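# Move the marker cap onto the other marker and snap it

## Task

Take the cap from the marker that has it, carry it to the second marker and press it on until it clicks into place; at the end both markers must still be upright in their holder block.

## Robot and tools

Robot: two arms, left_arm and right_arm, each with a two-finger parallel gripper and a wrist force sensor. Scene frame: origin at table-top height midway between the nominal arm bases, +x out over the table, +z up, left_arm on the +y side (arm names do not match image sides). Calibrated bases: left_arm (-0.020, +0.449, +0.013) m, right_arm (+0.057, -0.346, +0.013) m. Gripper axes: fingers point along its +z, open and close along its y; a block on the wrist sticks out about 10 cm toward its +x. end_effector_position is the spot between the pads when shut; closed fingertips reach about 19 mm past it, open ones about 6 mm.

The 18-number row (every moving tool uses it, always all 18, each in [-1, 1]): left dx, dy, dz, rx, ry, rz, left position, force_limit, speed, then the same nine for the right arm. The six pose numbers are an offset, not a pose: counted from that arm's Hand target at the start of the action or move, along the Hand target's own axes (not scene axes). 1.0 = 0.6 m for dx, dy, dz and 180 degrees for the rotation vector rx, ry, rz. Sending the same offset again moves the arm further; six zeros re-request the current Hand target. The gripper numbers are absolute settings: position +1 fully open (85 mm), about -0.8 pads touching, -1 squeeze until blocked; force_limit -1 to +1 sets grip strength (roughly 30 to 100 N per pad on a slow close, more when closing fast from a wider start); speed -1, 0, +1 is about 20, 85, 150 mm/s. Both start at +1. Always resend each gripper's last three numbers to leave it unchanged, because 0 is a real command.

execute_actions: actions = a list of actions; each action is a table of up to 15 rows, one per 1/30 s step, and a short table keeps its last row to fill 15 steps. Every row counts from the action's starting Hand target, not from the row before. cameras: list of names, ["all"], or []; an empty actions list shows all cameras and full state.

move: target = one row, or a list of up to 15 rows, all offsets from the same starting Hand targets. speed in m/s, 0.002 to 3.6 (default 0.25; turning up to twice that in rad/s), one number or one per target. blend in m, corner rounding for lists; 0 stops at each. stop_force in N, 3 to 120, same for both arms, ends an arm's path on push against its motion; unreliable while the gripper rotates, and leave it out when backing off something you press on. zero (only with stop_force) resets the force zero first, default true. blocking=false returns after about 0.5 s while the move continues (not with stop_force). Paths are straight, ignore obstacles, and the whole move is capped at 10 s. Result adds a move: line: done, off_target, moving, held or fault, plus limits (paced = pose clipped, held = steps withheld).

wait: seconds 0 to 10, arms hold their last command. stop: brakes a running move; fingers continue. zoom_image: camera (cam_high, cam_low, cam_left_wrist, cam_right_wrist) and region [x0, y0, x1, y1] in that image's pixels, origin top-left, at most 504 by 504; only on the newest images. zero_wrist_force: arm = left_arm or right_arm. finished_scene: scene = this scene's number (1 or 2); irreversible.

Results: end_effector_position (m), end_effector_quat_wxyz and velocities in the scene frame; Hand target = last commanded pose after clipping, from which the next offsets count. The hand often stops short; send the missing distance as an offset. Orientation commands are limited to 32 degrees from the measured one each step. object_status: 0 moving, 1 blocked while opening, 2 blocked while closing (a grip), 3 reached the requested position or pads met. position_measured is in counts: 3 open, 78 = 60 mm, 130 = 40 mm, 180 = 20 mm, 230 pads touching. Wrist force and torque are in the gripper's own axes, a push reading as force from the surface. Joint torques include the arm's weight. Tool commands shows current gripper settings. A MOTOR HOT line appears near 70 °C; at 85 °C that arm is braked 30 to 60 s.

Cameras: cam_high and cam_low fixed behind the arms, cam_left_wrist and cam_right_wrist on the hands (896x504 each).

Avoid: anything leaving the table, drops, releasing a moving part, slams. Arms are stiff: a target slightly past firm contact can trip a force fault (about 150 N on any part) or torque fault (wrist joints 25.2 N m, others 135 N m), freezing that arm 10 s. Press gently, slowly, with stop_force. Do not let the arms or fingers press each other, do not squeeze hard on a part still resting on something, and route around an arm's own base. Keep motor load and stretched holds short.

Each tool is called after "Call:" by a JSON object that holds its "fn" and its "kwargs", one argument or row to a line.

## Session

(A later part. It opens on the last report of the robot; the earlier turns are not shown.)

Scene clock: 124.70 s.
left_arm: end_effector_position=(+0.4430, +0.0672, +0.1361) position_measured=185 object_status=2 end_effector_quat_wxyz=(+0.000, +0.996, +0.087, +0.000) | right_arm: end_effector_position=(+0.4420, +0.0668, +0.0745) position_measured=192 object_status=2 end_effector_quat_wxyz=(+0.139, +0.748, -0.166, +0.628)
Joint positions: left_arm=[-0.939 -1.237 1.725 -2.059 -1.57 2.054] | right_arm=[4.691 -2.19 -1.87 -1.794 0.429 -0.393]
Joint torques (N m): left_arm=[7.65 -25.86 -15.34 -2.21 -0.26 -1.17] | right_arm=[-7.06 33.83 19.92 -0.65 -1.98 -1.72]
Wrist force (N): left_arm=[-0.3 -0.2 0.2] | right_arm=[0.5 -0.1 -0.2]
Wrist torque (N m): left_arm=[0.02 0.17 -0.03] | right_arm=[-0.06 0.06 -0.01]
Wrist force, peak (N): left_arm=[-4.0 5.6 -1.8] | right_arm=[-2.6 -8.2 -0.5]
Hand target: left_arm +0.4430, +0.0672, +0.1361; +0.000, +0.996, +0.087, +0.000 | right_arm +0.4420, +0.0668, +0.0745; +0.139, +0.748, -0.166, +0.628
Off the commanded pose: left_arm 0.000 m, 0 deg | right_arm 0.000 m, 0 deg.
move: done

Call:
{"fn": "move", "kwargs": {
  "target": [0, 0, -0.1083, 0, 0, 0, -1, -1, -1, 0, 0, 0, 0, 0, 0, -1, -1, -1],
  "speed": 0.03,
  "stop_force": 45,
  "cameras": ["cam_high", "cam_low", "cam_right_wrist", "cam_left_wrist"]
}}

Scene clock: 128.53 s.
left_arm: end_effector_position=(+0.4430, +0.0671, +0.2010) position_measured=185 object_status=2 end_effector_quat_wxyz=(+0.000, +0.996, +0.087, +0.000) | right_arm: end_effector_position=(+0.4420, +0.0668, +0.0745) position_measured=192 object_status=2 end_effector_quat_wxyz=(+0.139, +0.748, -0.166, +0.628)
Joint positions: left_arm=[-0.939 -1.298 1.627 -1.9 -1.57 2.054] | right_arm=[4.691 -2.19 -1.87 -1.794 0.429 -0.393]
Joint torques (N m): left_arm=[-4.83 -23.4 -15.55 -5.16 -0.55 -1.29] | right_arm=[6.79 52.76 5 0.94 0.44 -0.32]
Wrist force (N): left_arm=[-0.6 0.2 -0.6] | right_arm=[-0.9 -0.6 0.2]
Wrist torque (N m): left_arm=[0.01 0.17 -0.05] | right_arm=[-0.07 0.15 -0.03]
Wrist force, peak (N): left_arm=[-0.5 1.0 4.8] | right_arm=[4.2 -1.0 -1.3]
Hand target: left_arm +0.4430, +0.0672, +0.2010; +0.000, +0.996, +0.087, +0.000 | right_arm +0.4420, +0.0668, +0.0745; +0.139, +0.748, -0.166, +0.628
Off the commanded pose: left_arm 0.000 m, 0 deg | right_arm 0.000 m, 0 deg.
move: done
camera_calibration:
cam_left_wrist: T_world_to_cam=[[0.183062, -0.983085, -0.00564449, -0.00699421], [-0.916152, -0.172675, 0.361731, 0.36446], [-0.356587, -0.0610479, -0.932265, 0.477824], [0, 0, 0, 1]] pos_world=[0.505566, 0.0852273, 0.313583]
cam_right_wrist: T_world_to_cam=[[-0.402811, -0.915228, -0.0100486, 0.258778], [-0.472384, 0.217284, -0.85419, 0.273151], [0.783963, -0.33933, -0.519863, -0.154152], [0, 0, 0, 1]] pos_world=[0.35412, 0.125181, 0.155785]

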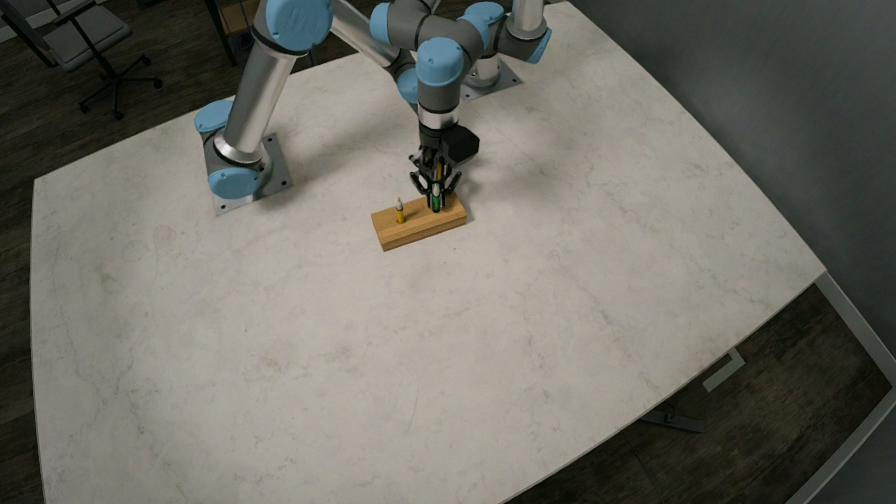

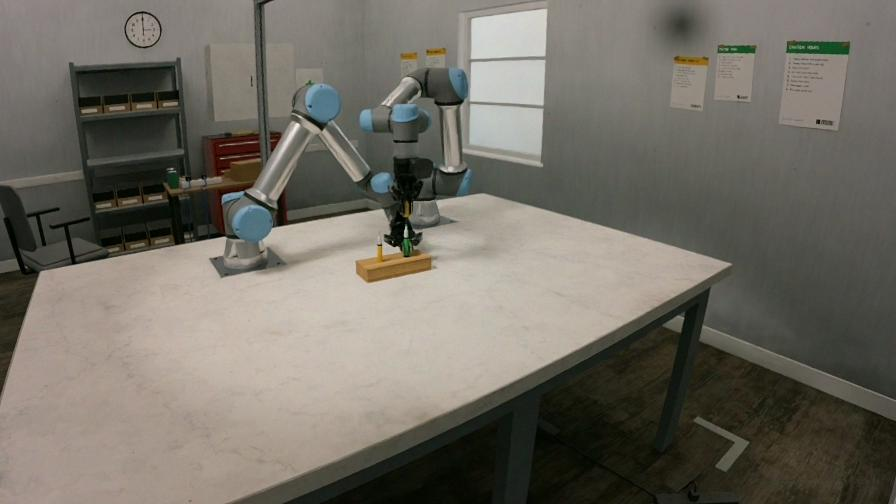

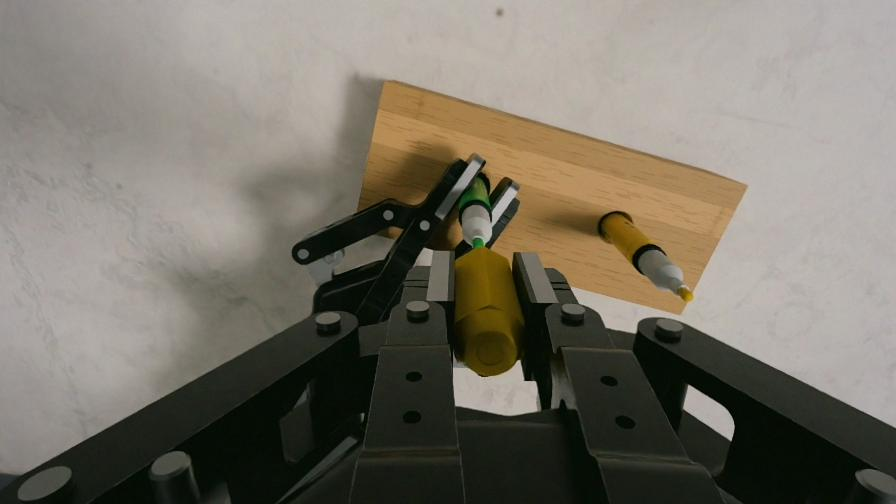

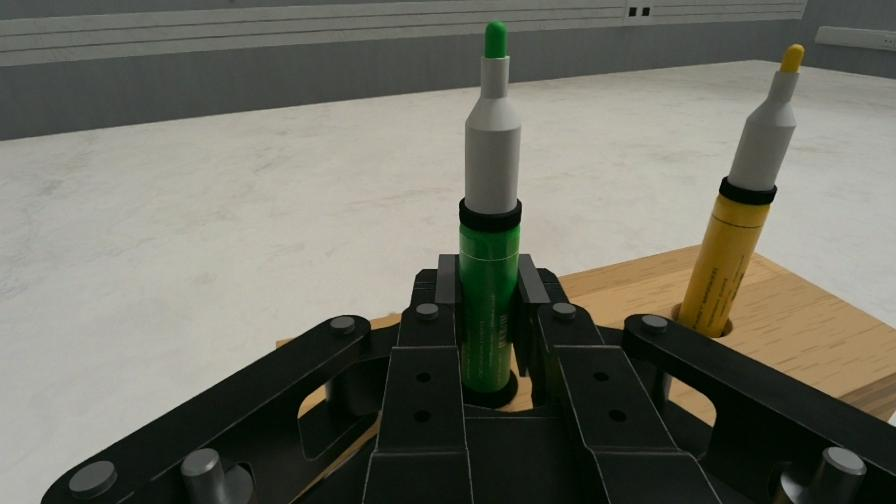

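Call:
{"fn": "zoom_image", "kwargs": {
  "camera": "cam_left_wrist",
  "region": [420, 120, 740, 320]
}}

Call:
{"fn": "zoom_image", "kwargs": {
  "camera": "cam_low",
  "region": [350, 170, 460, 290]
}}

Call:
{"fn": "zoom_image", "kwargs": {
  "camera": "cam_high",
  "region": [380, 130, 480, 250]
}}

Scaled by 1.575 from the camera's 896x504 image, which has a finer 1280x720 frame.

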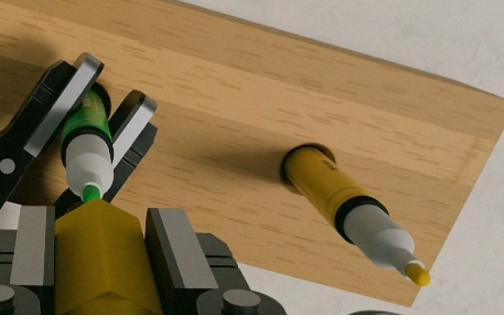

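Scaled by 4.200 from the camera's 896x504 image, which has a finer 1280x720 frame.

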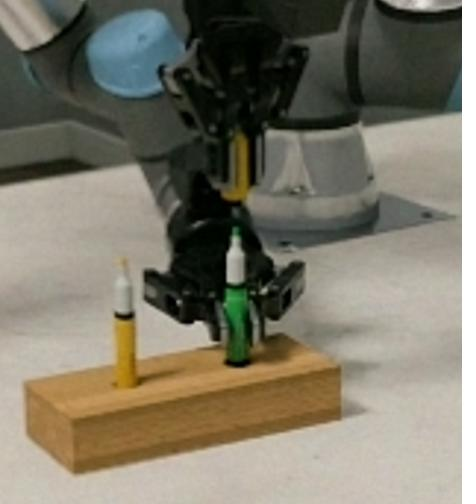

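Scaled by 4.200 from the camera's 896x504 image, which has a finer 1280x720 frame.

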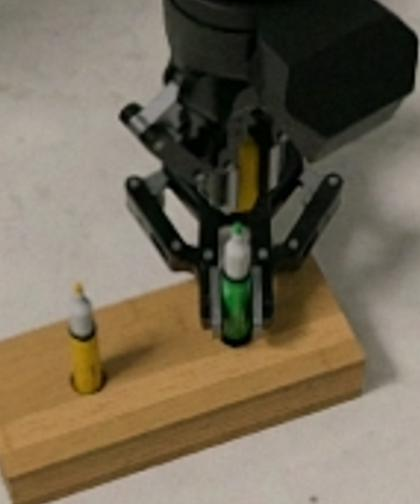

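Call:
{"fn": "move", "kwargs": {
  "target": [-0.0447, 0.1482, 0.01, 0, 0, 0, -1, -1, -1, -0.0118, 0, 0.0021, 0, 0, 0, -1, -1, -1],
  "speed": 0.12,
  "cameras": ["cam_high", "cam_low", "cam_right_wrist", "cam_left_wrist"]
}}

Call:
{"fn": "zoom_image", "kwargs": {
  "camera": "cam_left_wrist",
  "region": [380, 120, 620, 400]
}}

Call:
{"fn": "zoom_image", "kwargs": {
  "camera": "cam_low",
  "region": [350, 170, 460, 290]
}}

Call:
{"fn": "zoom_image", "kwargs": {
  "camera": "cam_high",
  "region": [360, 130, 480, 250]
}}

Call:
{"fn": "zoom_image", "kwargs": {
  "camera": "cam_right_wrist",
  "region": [440, 0, 896, 400]
}}

Scene clock: 139.07 s.
left_arm: end_effector_position=(+0.4332, -0.0136, +0.1957) position_measured=185 object_status=2 end_effector_quat_wxyz=(+0.000, +0.996, +0.087, +0.000) | right_arm: end_effector_position=(+0.4420, +0.0668, +0.0672) position_measured=192 object_status=2 end_effector_quat_wxyz=(+0.139, +0.748, -0.166, +0.628)
Joint positions: left_arm=[-1.028 -1.186 1.487 -1.873 -1.57 1.964] | right_arm=[4.691 -2.204 -1.871 -1.779 0.429 -0.393]
Joint torques (N m): left_arm=[4.39 -51.54 -15.76 -5.1 -0.41 1.9] | right_arm=[-0.31 46.8 5.62 0.18 -1.06 -0.92]
Wrist force (N): left_arm=[-0.5 0.3 -0.3] | right_arm=[-0.9 -0.6 0.3]
Wrist torque (N m): left_arm=[0.04 0.14 -0.03] | right_arm=[-0.06 0.13 -0.02]
Wrist force, peak (N): left_arm=[-5.3 5.9 1.9] | right_arm=[-1.1 -0.8 0.0]
Hand target: left_arm +0.4332, -0.0136, +0.1958; +0.000, +0.996, +0.087, +0.000 (not the last commanded pose) | right_arm +0.4420, +0.0668, +0.0673; +0.139, +0.748, -0.166, +0.628
Off the commanded pose: left_arm 0.012 m, 0 deg | right_arm 0.000 m, 0 deg.
move: held (left_arm; a check stopped the path); limits=held
pose unreachable (left arm): on one or more control steps of this call, first in action 0 (counted from 0), this arm could not follow its commanded pose, so it was not sent that pose on those steps. It may still have moved: this result reports where it is.
cause: moving toward the commanded pose would bring a part of the arm too close to another arm (a part of this arm just beyond joint 3 (elbow) and a part of the right arm just beyond its joint 2 (shoulder lift), along the way the arms are being sent, or toward where that arm still pushes).
camera_calibration:
cam_left_wrist: T_world_to_cam=[[0.183006, -0.983096, -0.00551763, -0.0846756], [-0.916163, -0.172577, 0.361749, 0.343446], [-0.356586, -0.0611473, -0.932259, 0.464454], [0, 0, 0, 1]] pos_world=[0.495766, 0.00442667, 0.308283]
cam_right_wrist: T_world_to_cam=[[-0.402811, -0.915228, -0.0100486, 0.258705], [-0.472384, 0.217284, -0.85419, 0.266915], [0.783963, -0.33933, -0.519863, -0.157947], [0, 0, 0, 1]] pos_world=[0.35412, 0.125181, 0.148485]

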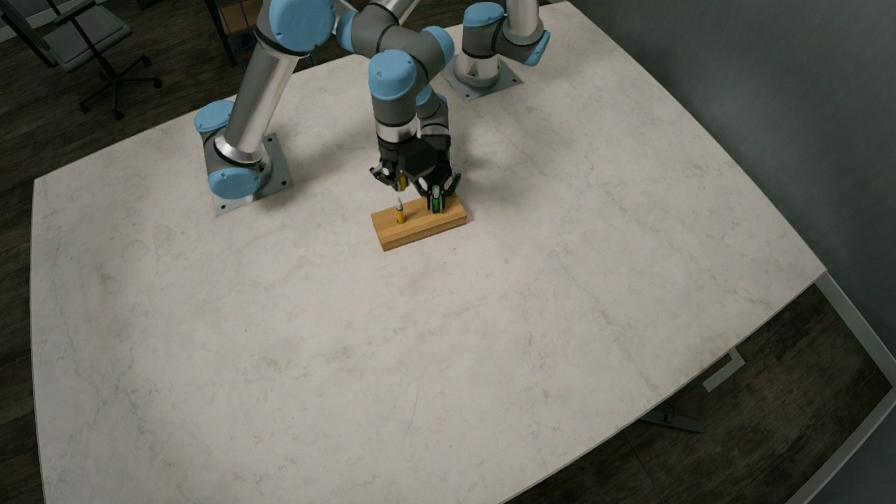

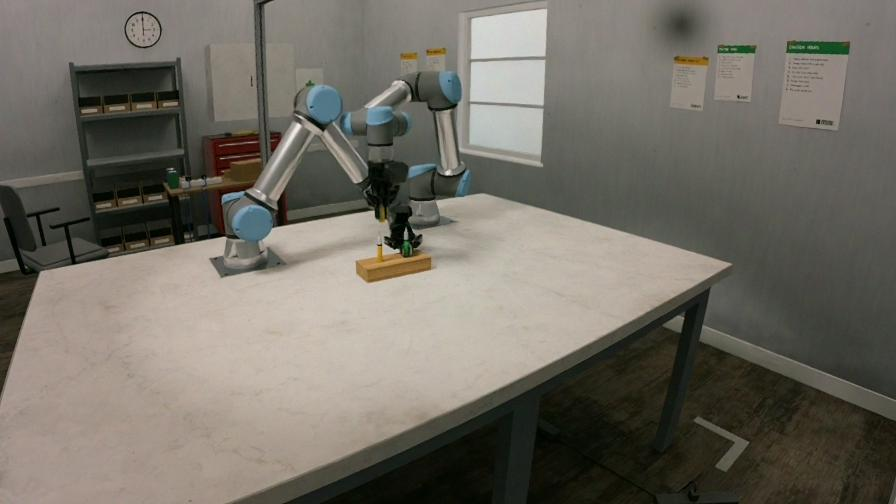

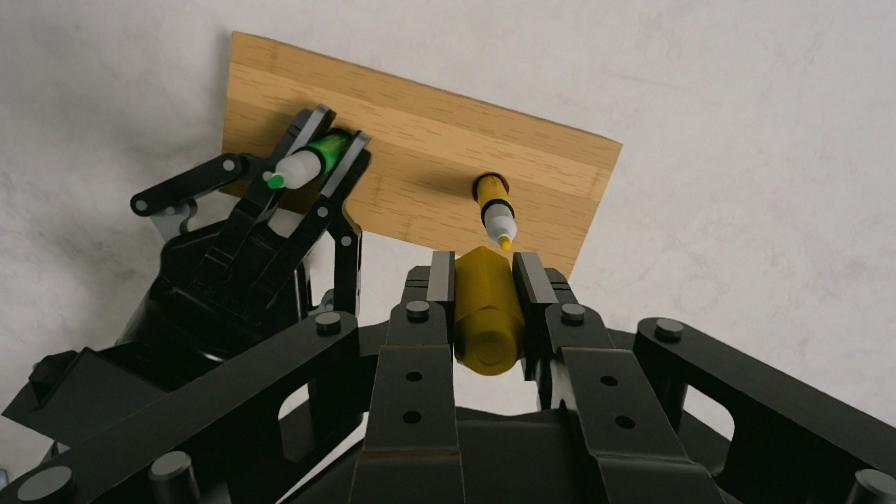

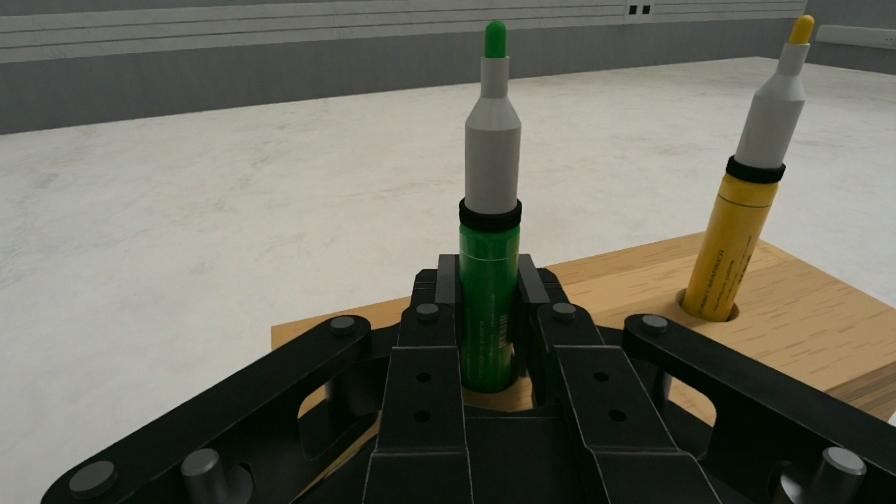

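Scaled by 1.800 from the camera's 896x504 image, which has a finer 1280x720 frame.

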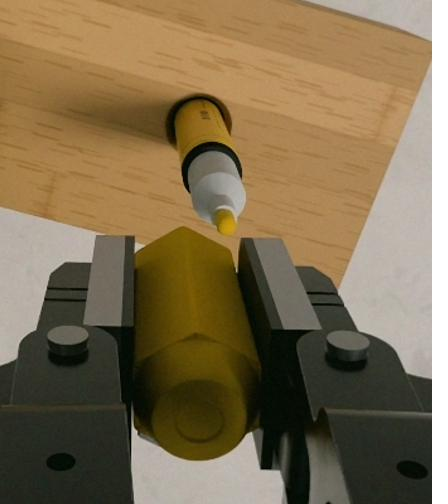

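Scaled by 4.200 from the camera's 896x504 image, which has a finer 1280x720 frame.

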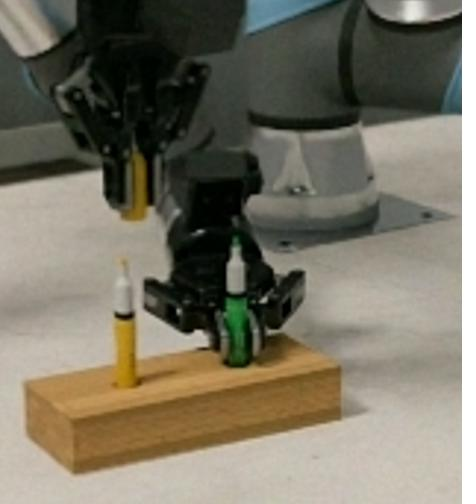

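Scaled by 4.200 from the camera's 896x504 image, which has a finer 1280x720 frame.

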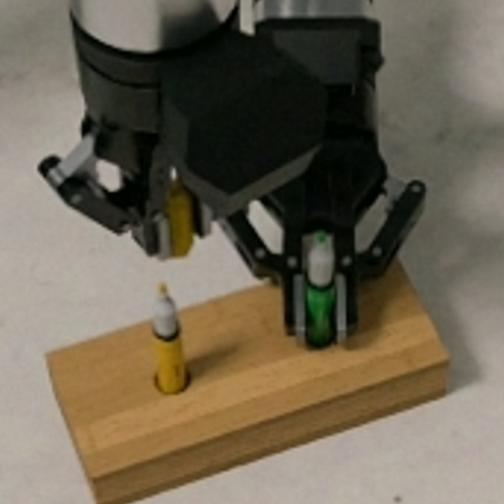

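Scaled by 1.105 from the camera's 896x504 image, which has a finer 1280x720 frame.

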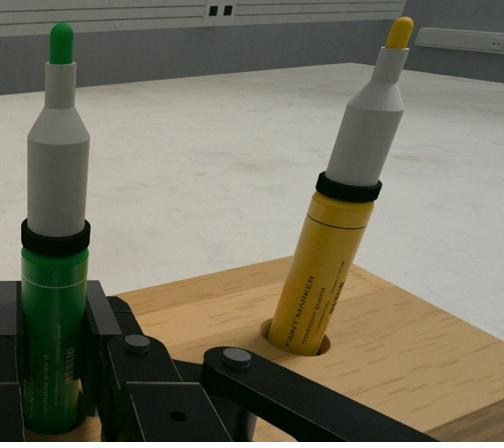

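Call:
{"fn": "move", "kwargs": {
  "target": [
    [0, 0, 0, 0, 0, 0, -1, -1, -1, -0.00098, 0, 0.00017, 0, 0, 0, -1, -1, -1],
    [0, 0, 0, 0, 0, 0, -1, -1, -1, -0.00098, 0, 0.00017, 0, 0, 0, 0.3, -1, -1]
  ],
  "speed": 0.02,
  "cameras": ["cam_right_wrist", "cam_left_wrist"]
}}

Scene clock: 147.07 s.
left_arm: end_effector_position=(+0.4332, -0.0136, +0.1958) position_measured=185 object_status=2 end_effector_quat_wxyz=(+0.000, +0.996, +0.087, +0.000) | right_arm: end_effector_position=(+0.4420, +0.0668, +0.0667) position_measured=91 object_status=0 end_effector_quat_wxyz=(+0.139, +0.748, -0.166, +0.628)
Joint positions: left_arm=[-1.028 -1.186 1.487 -1.873 -1.57 1.964] | right_arm=[4.691 -2.205 -1.871 -1.778 0.429 -0.393]
Joint torques (N m): left_arm=[6.74 -51.35 -15.86 -5 -0.79 1.72] | right_arm=[-6.88 32.53 5.91 0.26 -1.1 -0.83]
Wrist force (N): left_arm=[-0.6 0.2 -0.6] | right_arm=[-0.9 -0.4 0.0]
Wrist torque (N m): left_arm=[0.03 0.14 -0.04] | right_arm=[-0.04 0.18 -0.01]
Wrist force, peak (N): left_arm=[-0.9 0.2 -0.7] | right_arm=[-1.1 -0.7 0.4]
Hand target: left_arm +0.4332, -0.0136, +0.1958; +0.000, +0.996, +0.087, +0.000 | right_arm +0.4420, +0.0668, +0.0667; +0.139, +0.748, -0.166, +0.628
Off the commanded pose: left_arm 0.000 m, 0 deg | right_arm 0.000 m, 0 deg.
move: done
camera_calibration:
cam_left_wrist: T_world_to_cam=[[0.183046, -0.983089, -0.0054087, -0.0846307], [-0.91619, -0.17258, 0.36168, 0.343498], [-0.356497, -0.0612487, -0.932287, 0.464425], [0, 0, 0, 1]] pos_world=[0.495767, 0.00452662, 0.308283]
cam_right_wrist: T_world_to_cam=[[-0.402811, -0.915228, -0.0100499, 0.2587], [-0.472383, 0.217286, -0.85419, 0.266488], [0.783963, -0.33933, -0.519863, -0.158207], [0, 0, 0, 1]] pos_world=[0.35412, 0.125181, 0.147985]
Images, in order (width x height): cam_left_wrist 896x504, cam_right_wrist 896x504.

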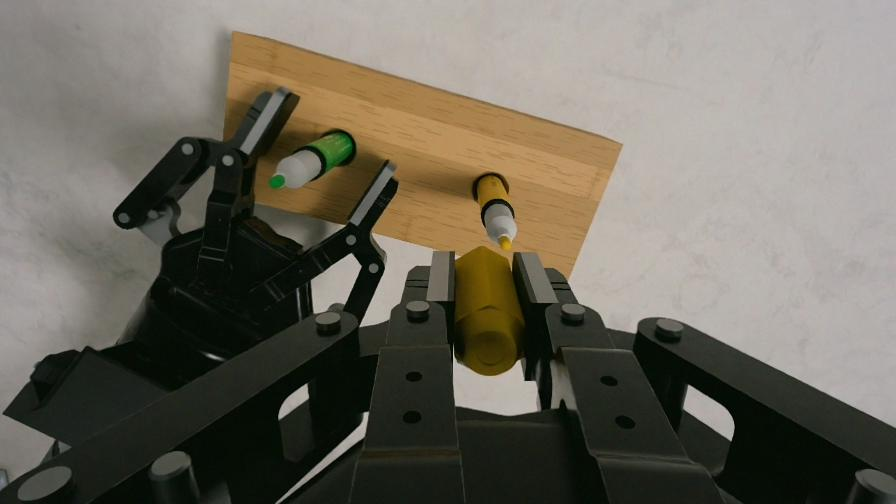

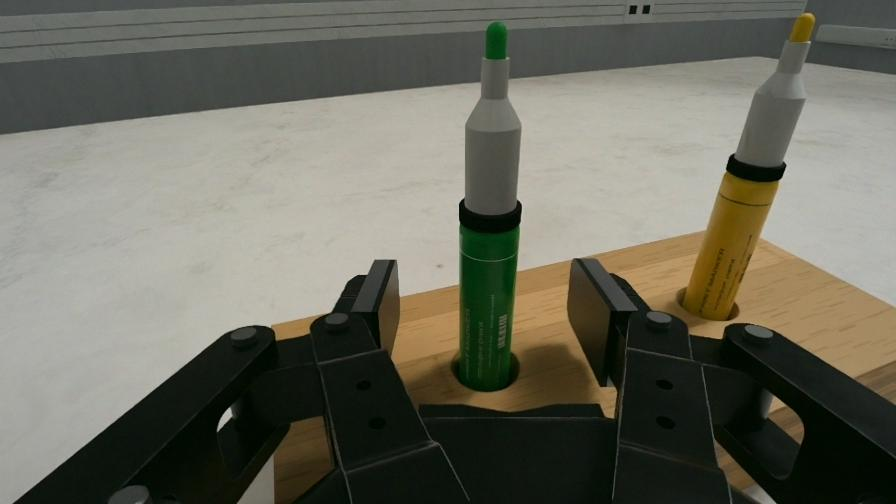

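Call:
{"fn": "move", "kwargs": {
  "target": [
    [0, 0, 0, 0, 0, 0, -1, -1, -1, 0, 0, -0.2417, 0, 0, 0, 0.3, -1, -1],
    [0, 0, 0, 0, 0, 0, -1, -1, -1, 0.0665, 0.5030, -0.0388, -0.2092, 0.0166, 0.0311, 0.3, -1, -1]
  ],
  "speed": [0.15, 0.25],
  "blend": [0.04, 0]
}}

Scene clock: 149.70 s.
left_arm: end_effector_position=(+0.4332, -0.0136, +0.1958) position_measured=185 object_status=2 end_effector_quat_wxyz=(+0.000, +0.996, +0.087, +0.000) | right_arm: end_effector_position=(+0.4229, +0.0756, +0.0704) position_measured=91 object_status=3 end_effector_quat_wxyz=(+0.139, +0.748, -0.166, +0.628)
Joint positions: left_arm=[-1.028 -1.186 1.487 -1.873 -1.57 1.964] | right_arm=[4.728 -2.204 -1.852 -1.827 0.462 -0.361]
Joint torques (N m): left_arm=[7.53 -51.48 -16.61 -4.92 -0.85 1.74] | right_arm=[-7.18 47.32 5.14 1.08 -2.11 -1.61]
Wrist force (N): left_arm=[-0.8 0.1 -0.4] | right_arm=[-0.5 -0.3 -0.2]
Wrist torque (N m): left_arm=[0.00 0.19 -0.04] | right_arm=[-0.03 0.13 -0.09]
Wrist force, peak (N): left_arm=[-0.8 0.4 -0.6] | right_arm=[0.2 -2.0 -7.9]
Hand target: left_arm +0.4332, -0.0136, +0.1958; +0.000, +0.996, +0.087, +0.000 | right_arm +0.4230, +0.0755, +0.0704; +0.139, +0.748, -0.166, +0.628 (not the last commanded pose)
Off the commanded pose: left_arm 0.000 m, 0 deg | right_arm 0.304 m, 38 deg.
move: held (right_arm; a check stopped the path); path passed 0 of 2 targets; limits=held
pose unreachable (right arm): on one or more control steps of this call, first in action 0 (counted from 0), this arm could not follow its commanded pose, so it was not sent that pose on those steps. It may still have moved: this result reports where it is.
cause: moving toward the commanded pose would bring a part of the arm too close to another arm (a part of this arm just beyond joint 2 (shoulder lift) and a part of the left arm just beyond its joint 3 (elbow), along the way the arms are being sent, or toward where that arm still pushes).

Call:
{"fn": "move", "kwargs": {
  "target": [
    [0.1638, -0.0957, -0.0403, 0, 0, 0, -1, -1, -1, 0, 0, 0, 0, 0, 0, 0.3, -1, -1],
    [0.1638, -0.0957, -0.0403, 0, 0, 0, -1, -1, -1, 0, 0, -0.2062, 0, 0, 0, 0.3, -1, -1],
    [0.1638, -0.0957, -0.0403, 0, 0, 0, -1, -1, -1, 0.0664, 0.5027, -0.0034, -0.2092, 0.0166, 0.0311, 0.3, -1, -1]
  ],
  "speed": [0.2, 0.15, 0.25],
  "blend": [0.02, 0.04, 0]
}}

Scene clock: 155.03 s.
left_arm: end_effector_position=(+0.5200, +0.0600, +0.2200) position_measured=185 object_status=2 end_effector_quat_wxyz=(+0.000, +0.996, +0.087, +0.000) | right_arm: end_effector_position=(+0.3001, -0.1998, +0.1098) position_measured=91 object_status=3 end_effector_quat_wxyz=(+0.346, +0.638, -0.391, +0.565)
Joint positions: left_arm=[-0.851 -1.159 1.384 -1.797 -1.57 2.141] | right_arm=[4.75 -1.934 -2.221 -1.993 1.121 -0.058]
Joint torques (N m): left_arm=[4.61 -53.88 -15.9 -5.08 0.87 1.53] | right_arm=[-5.72 26.05 2.84 -2.81 0.39 -1.72]
Wrist force (N): left_arm=[-0.6 0.6 -0.5] | right_arm=[-0.8 -0.8 0.0]
Wrist torque (N m): left_arm=[0.08 0.15 -0.05] | right_arm=[-0.15 0.18 -0.04]
Wrist force, peak (N): left_arm=[-3.2 1.5 0.3] | right_arm=[-0.9 -1.9 -1.8]
Hand target: left_arm +0.5200, +0.0600, +0.2200; +0.000, +0.996, +0.087, +0.000 | right_arm +0.3001, -0.2000, +0.1098; +0.346, +0.638, -0.392, +0.565
Off the commanded pose: left_arm 0.000 m, 0 deg | right_arm 0.000 m, 0 deg.
move: done

Call:
{"fn": "move", "kwargs": {
  "target": [-0.169, 0.114, 0.0417, 0, 0, 0, -1, -1, -1, 0.3583, 0.2005, 0.6807, -0.3823, -0.1230, 0.1047, 0.3, -1, -1],
  "speed": 0.35,
  "cameras": ["cam_high", "cam_low", "cam_left_wrist"]
}}

Call:
{"fn": "zoom_image", "kwargs": {
  "camera": "cam_left_wrist",
  "region": [380, 120, 620, 400]
}}

Call:
{"fn": "zoom_image", "kwargs": {
  "camera": "cam_low",
  "region": [350, 170, 460, 290]
}}

Call:
{"fn": "zoom_image", "kwargs": {
  "camera": "cam_high",
  "region": [360, 130, 480, 250]
}}

Scene clock: 159.27 s.
left_arm: end_effector_position=(+0.4320, -0.0249, +0.1948) position_measured=185 object_status=2 end_effector_quat_wxyz=(+0.000, +0.996, +0.087, +0.000) | right_arm: end_effector_position=(+0.3882, -0.6390, +0.2739) position_measured=91 object_status=3 end_effector_quat_wxyz=(-0.475, -0.355, +0.787, -0.169)
Joint positions: left_arm=[-1.039 -1.168 1.464 -1.867 -1.57 1.953] | right_arm=[3.154 -1.706 -1.741 -2.168 0.916 -0.53]
Joint torques (N m): left_arm=[6.95 -37.85 -32.89 -1.77 0.81 2.07] | right_arm=[-8.05 23.66 30.51 1 -2.07 -0.87]
Wrist force (N): left_arm=[-0.4 0.0 -0.5] | right_arm=[0.1 -0.3 -0.2]
Wrist torque (N m): left_arm=[0.00 0.13 -0.13] | right_arm=[-0.03 -0.04 -0.06]
Wrist force, peak (N): left_arm=[-1.3 0.8 -0.2] | right_arm=[2.2 -3.1 0.9]
Hand target: left_arm +0.4320, -0.0249, +0.1949; +0.000, +0.996, +0.087, +0.000 | right_arm +0.3883, -0.6390, +0.2739; -0.475, -0.355, +0.787, -0.169
Off the commanded pose: left_arm 0.000 m, 0 deg | right_arm 0.000 m, 0 deg.
move: done
camera_calibration:
cam_left_wrist: T_world_to_cam=[[0.182916, -0.983113, -0.00548259, -0.0955367], [-0.916181, -0.17248, 0.361751, 0.34073], [-0.356588, -0.0611471, -0.932259, 0.462496], [0, 0, 0, 1]] pos_world=[0.494566, -0.00687386, 0.307383]
Images, in order (width x height): cam_high 896x504, cam_low 896x504, cam_left_wrist 896x504.

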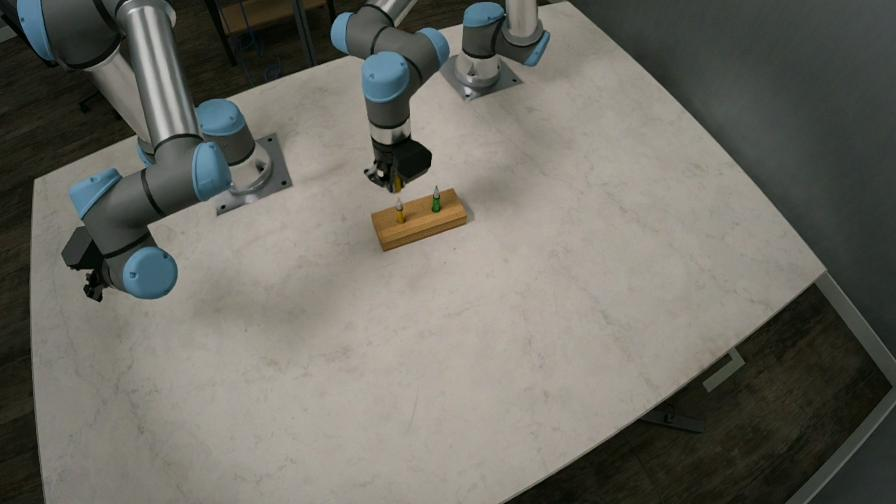

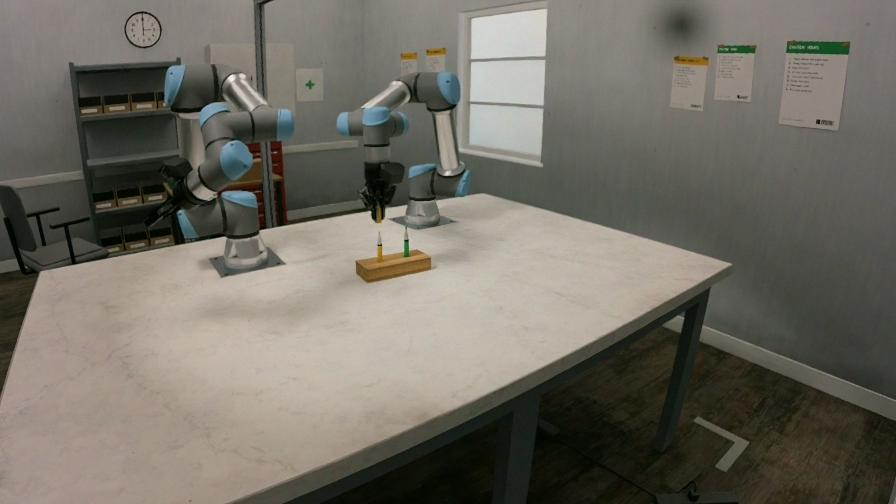

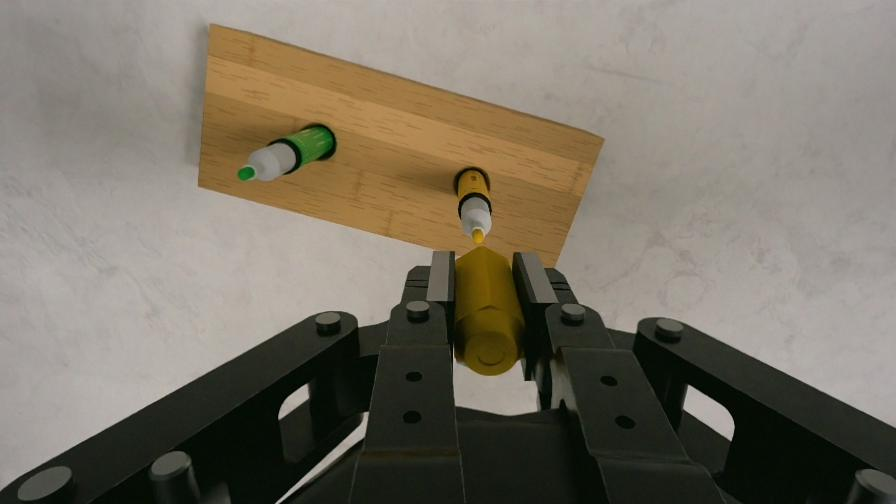

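Scaled by 1.800 from the camera's 896x504 image, which has a finer 1280x720 frame.

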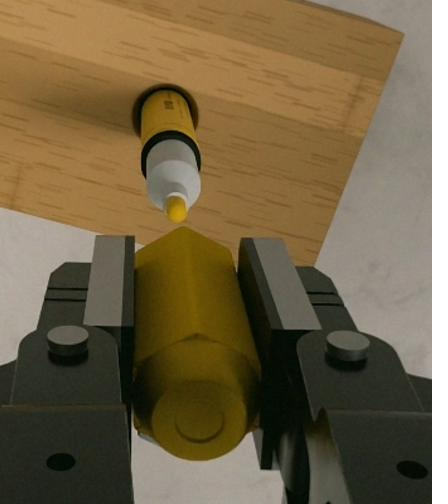

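Scaled by 4.200 from the camera's 896x504 image, which has a finer 1280x720 frame.

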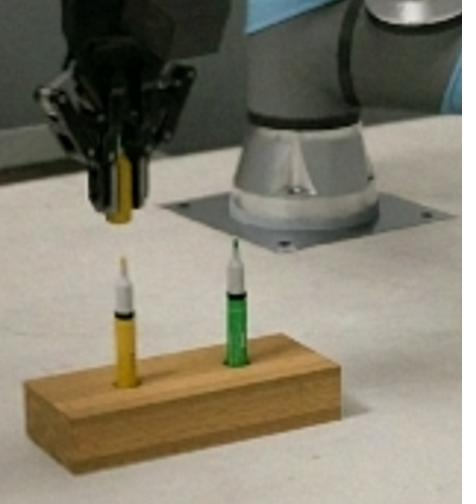

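Scaled by 4.200 from the camera's 896x504 image, which has a finer 1280x720 frame.

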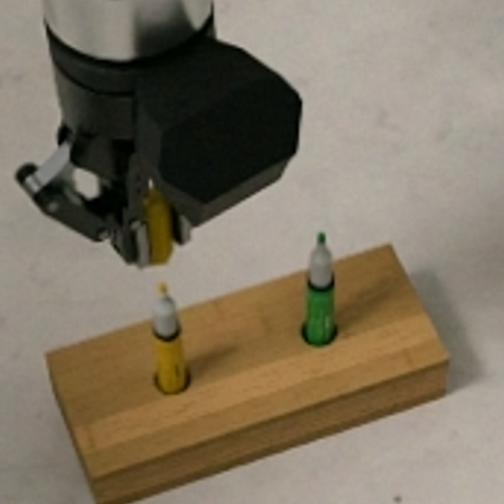

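Call:
{"fn": "zoom_image", "kwargs": {
  "camera": "cam_left_wrist",
  "region": [430, 150, 530, 270]
}}

Call:
{"fn": "zoom_image", "kwargs": {
  "camera": "cam_high",
  "region": [380, 170, 430, 230]
}}

Call:
{"fn": "zoom_image", "kwargs": {
  "camera": "cam_low",
  "region": [355, 190, 415, 270]
}}

Scaled by 4.200 from the camera's 896x504 image, which has a finer 1280x720 frame.

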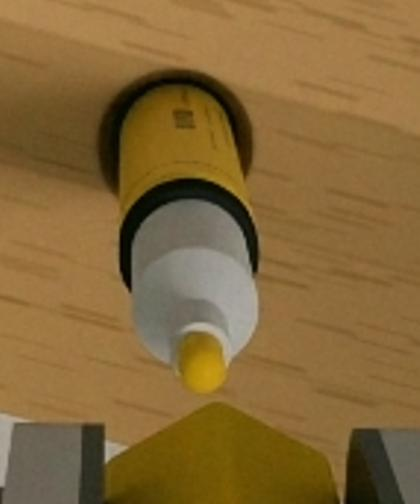

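Scaled by 8.400 from the camera's 896x504 image, which has a finer 1280x720 frame.

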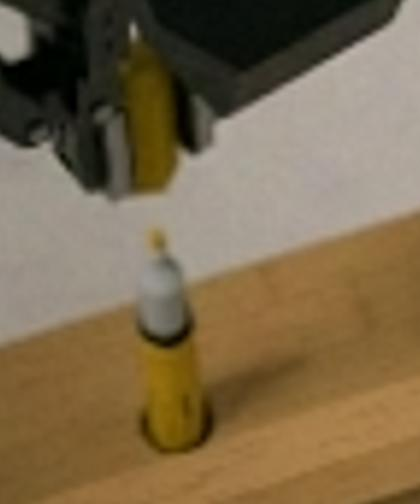

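Scaled by 6.300 from the camera's 896x504 image, which has a finer 1280x720 frame.

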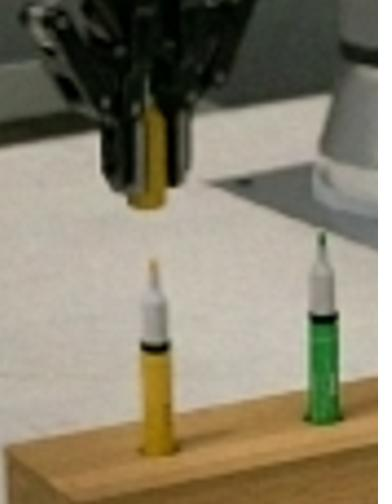

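Call:
{"fn": "move", "kwargs": {
  "target": [0.0042, -0.0008, 0.05, 0, 0, 0, -1, -1, -1, 0, 0, 0, 0, 0, 0, 0.3, -1, -1],
  "speed": 0.04,
  "stop_force": 6,
  "cameras": ["cam_high", "cam_low", "cam_left_wrist"]
}}

Call:
{"fn": "zoom_image", "kwargs": {
  "camera": "cam_left_wrist",
  "region": [400, 130, 560, 330]
}}

Call:
{"fn": "zoom_image", "kwargs": {
  "camera": "cam_high",
  "region": [370, 160, 430, 240]
}}

Call:
{"fn": "zoom_image", "kwargs": {
  "camera": "cam_low",
  "region": [355, 190, 415, 270]
}}

Scene clock: 171.40 s.
left_arm: end_effector_position=(+0.4344, -0.0240, +0.1649) position_measured=185 object_status=2 end_effector_quat_wxyz=(+0.000, +0.996, +0.087, +0.000) | right_arm: end_effector_position=(+0.3883, -0.6390, +0.2739) position_measured=91 object_status=3 end_effector_quat_wxyz=(-0.475, -0.355, +0.787, -0.169)
Joint positions: left_arm=[-1.035 -1.143 1.508 -1.937 -1.57 1.957] | right_arm=[3.154 -1.706 -1.74 -2.168 0.916 -0.53]
Joint torques (N m): left_arm=[-4.53 -52.97 -33.28 -2.03 -1.01 -0.92] | right_arm=[-8.19 19.5 30.57 0.15 -1.91 -1.15]
Wrist force (N): left_arm=[-0.8 0.5 -0.4] | right_arm=[0.0 -0.2 -0.3]
Wrist torque (N m): left_arm=[0.07 0.18 -0.18] | right_arm=[-0.02 -0.02 -0.06]
Wrist force, peak (N): left_arm=[-0.5 0.2 -1.5] | right_arm=[0.1 -0.6 0.2]
Hand target: left_arm +0.4344, -0.0240, +0.1649; +0.000, +0.996, +0.087, +0.000 | right_arm +0.3883, -0.6390, +0.2739; -0.475, -0.355, +0.787, -0.169
Off the commanded pose: left_arm 0.000 m, 0 deg | right_arm 0.000 m, 0 deg.
move: done
camera_calibration:
cam_left_wrist: T_world_to_cam=[[0.183046, -0.983089, -0.0054087, -0.0952411], [-0.91619, -0.17258, 0.36168, 0.353942], [-0.356497, -0.0612487, -0.932287, 0.435501], [0, 0, 0, 1]] pos_world=[0.496967, -0.00587338, 0.277483]
Images, in order (width x height): cam_high 896x504, cam_low 896x504, cam_left_wrist 896x504.

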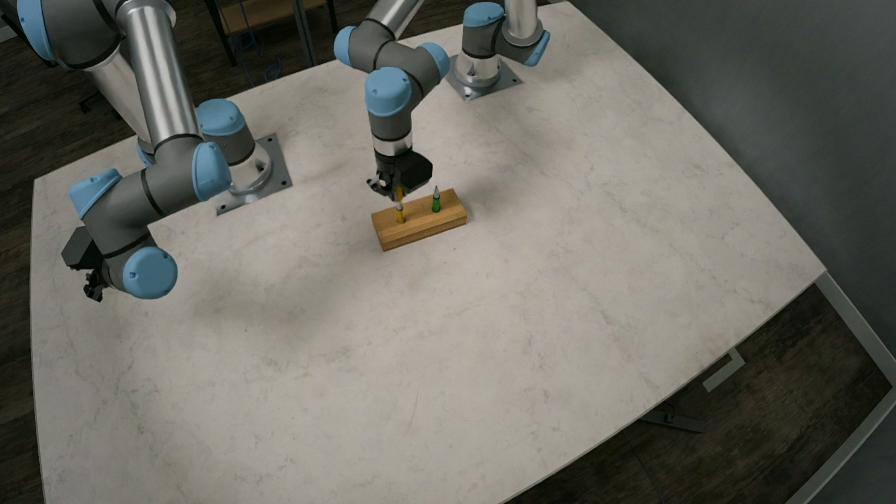

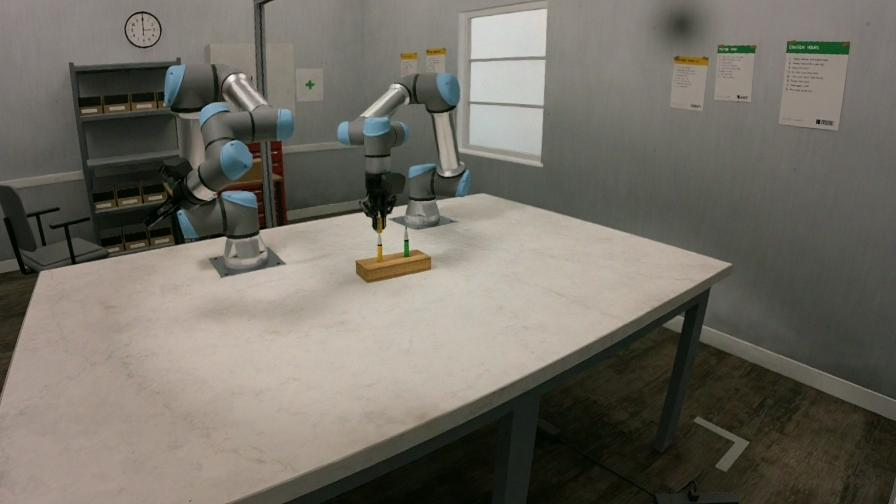

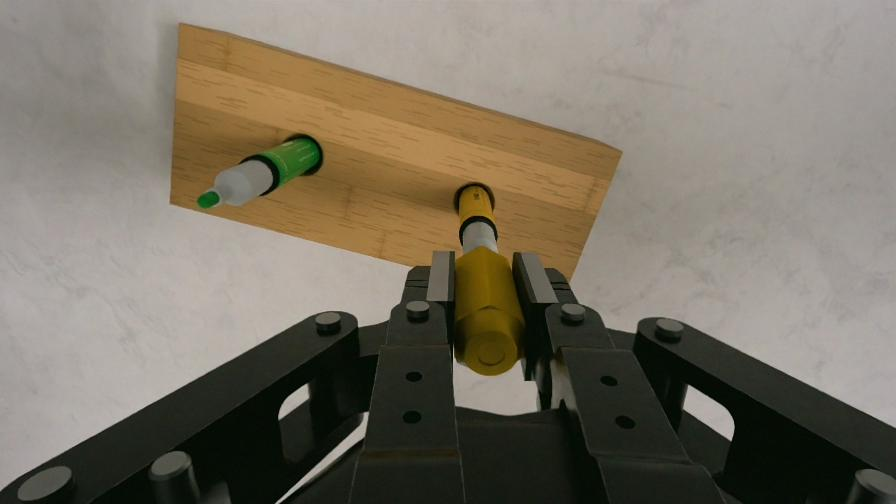

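Scaled by 2.520 from the camera's 896x504 image, which has a finer 1280x720 frame.

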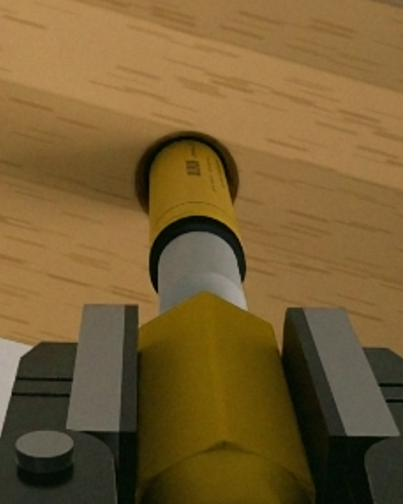

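Scaled by 6.300 from the camera's 896x504 image, which has a finer 1280x720 frame.

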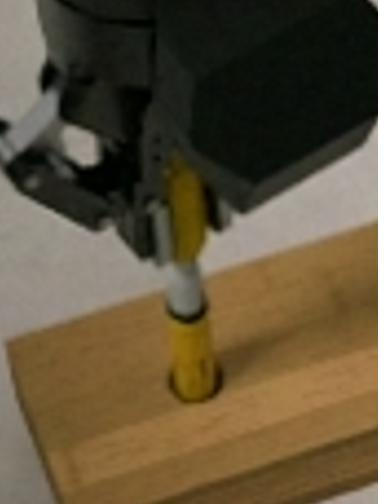

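Scaled by 6.300 from the camera's 896x504 image, which has a finer 1280x720 frame.

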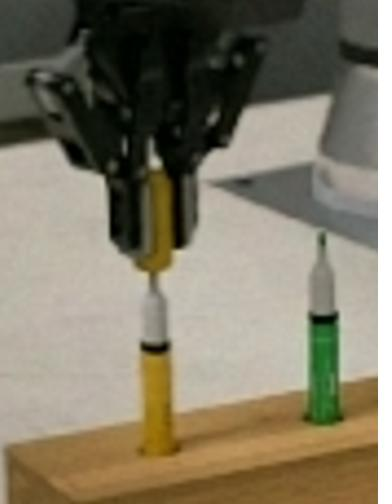

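Call:
{"fn": "move", "kwargs": {
  "target": [0, 0, 0.0467, 0, 0, 0, -1, -1, -1, 0, 0, 0, 0, 0, 0, 0.3, -1, -1],
  "speed": 0.03,
  "stop_force": 7
}}

Scene clock: 175.07 s.
left_arm: end_effector_position=(+0.4345, -0.0240, +0.1369) position_measured=185 object_status=2 end_effector_quat_wxyz=(+0.000, +0.996, +0.087, +0.000) | right_arm: end_effector_position=(+0.3883, -0.6390, +0.2739) position_measured=91 object_status=3 end_effector_quat_wxyz=(-0.475, -0.355, +0.787, -0.169)
Joint positions: left_arm=[-1.035 -1.117 1.547 -2.001 -1.57 1.957] | right_arm=[3.154 -1.706 -1.74 -2.168 0.916 -0.53]
Joint torques (N m): left_arm=[6.07 -53.5 -33.58 -1.83 -0.64 1.95] | right_arm=[-7.8 18.94 30.2 0.15 -1.7 -1.31]
Wrist force (N): left_arm=[-0.5 0.3 -0.2] | right_arm=[0.0 -0.3 -0.3]
Wrist torque (N m): left_arm=[0.03 0.14 -0.17] | right_arm=[-0.04 -0.03 -0.06]
Wrist force, peak (N): left_arm=[-0.4 0.2 -1.5] | right_arm=[0.2 -0.6 0.0]
Hand target: left_arm +0.4345, -0.0240, +0.1369; +0.000, +0.996, +0.087, +0.000 | right_arm +0.3883, -0.6390, +0.2739; -0.475, -0.355, +0.787, -0.169
Off the commanded pose: left_arm 0.000 m, 0 deg | right_arm 0.000 m, 0 deg.
move: done


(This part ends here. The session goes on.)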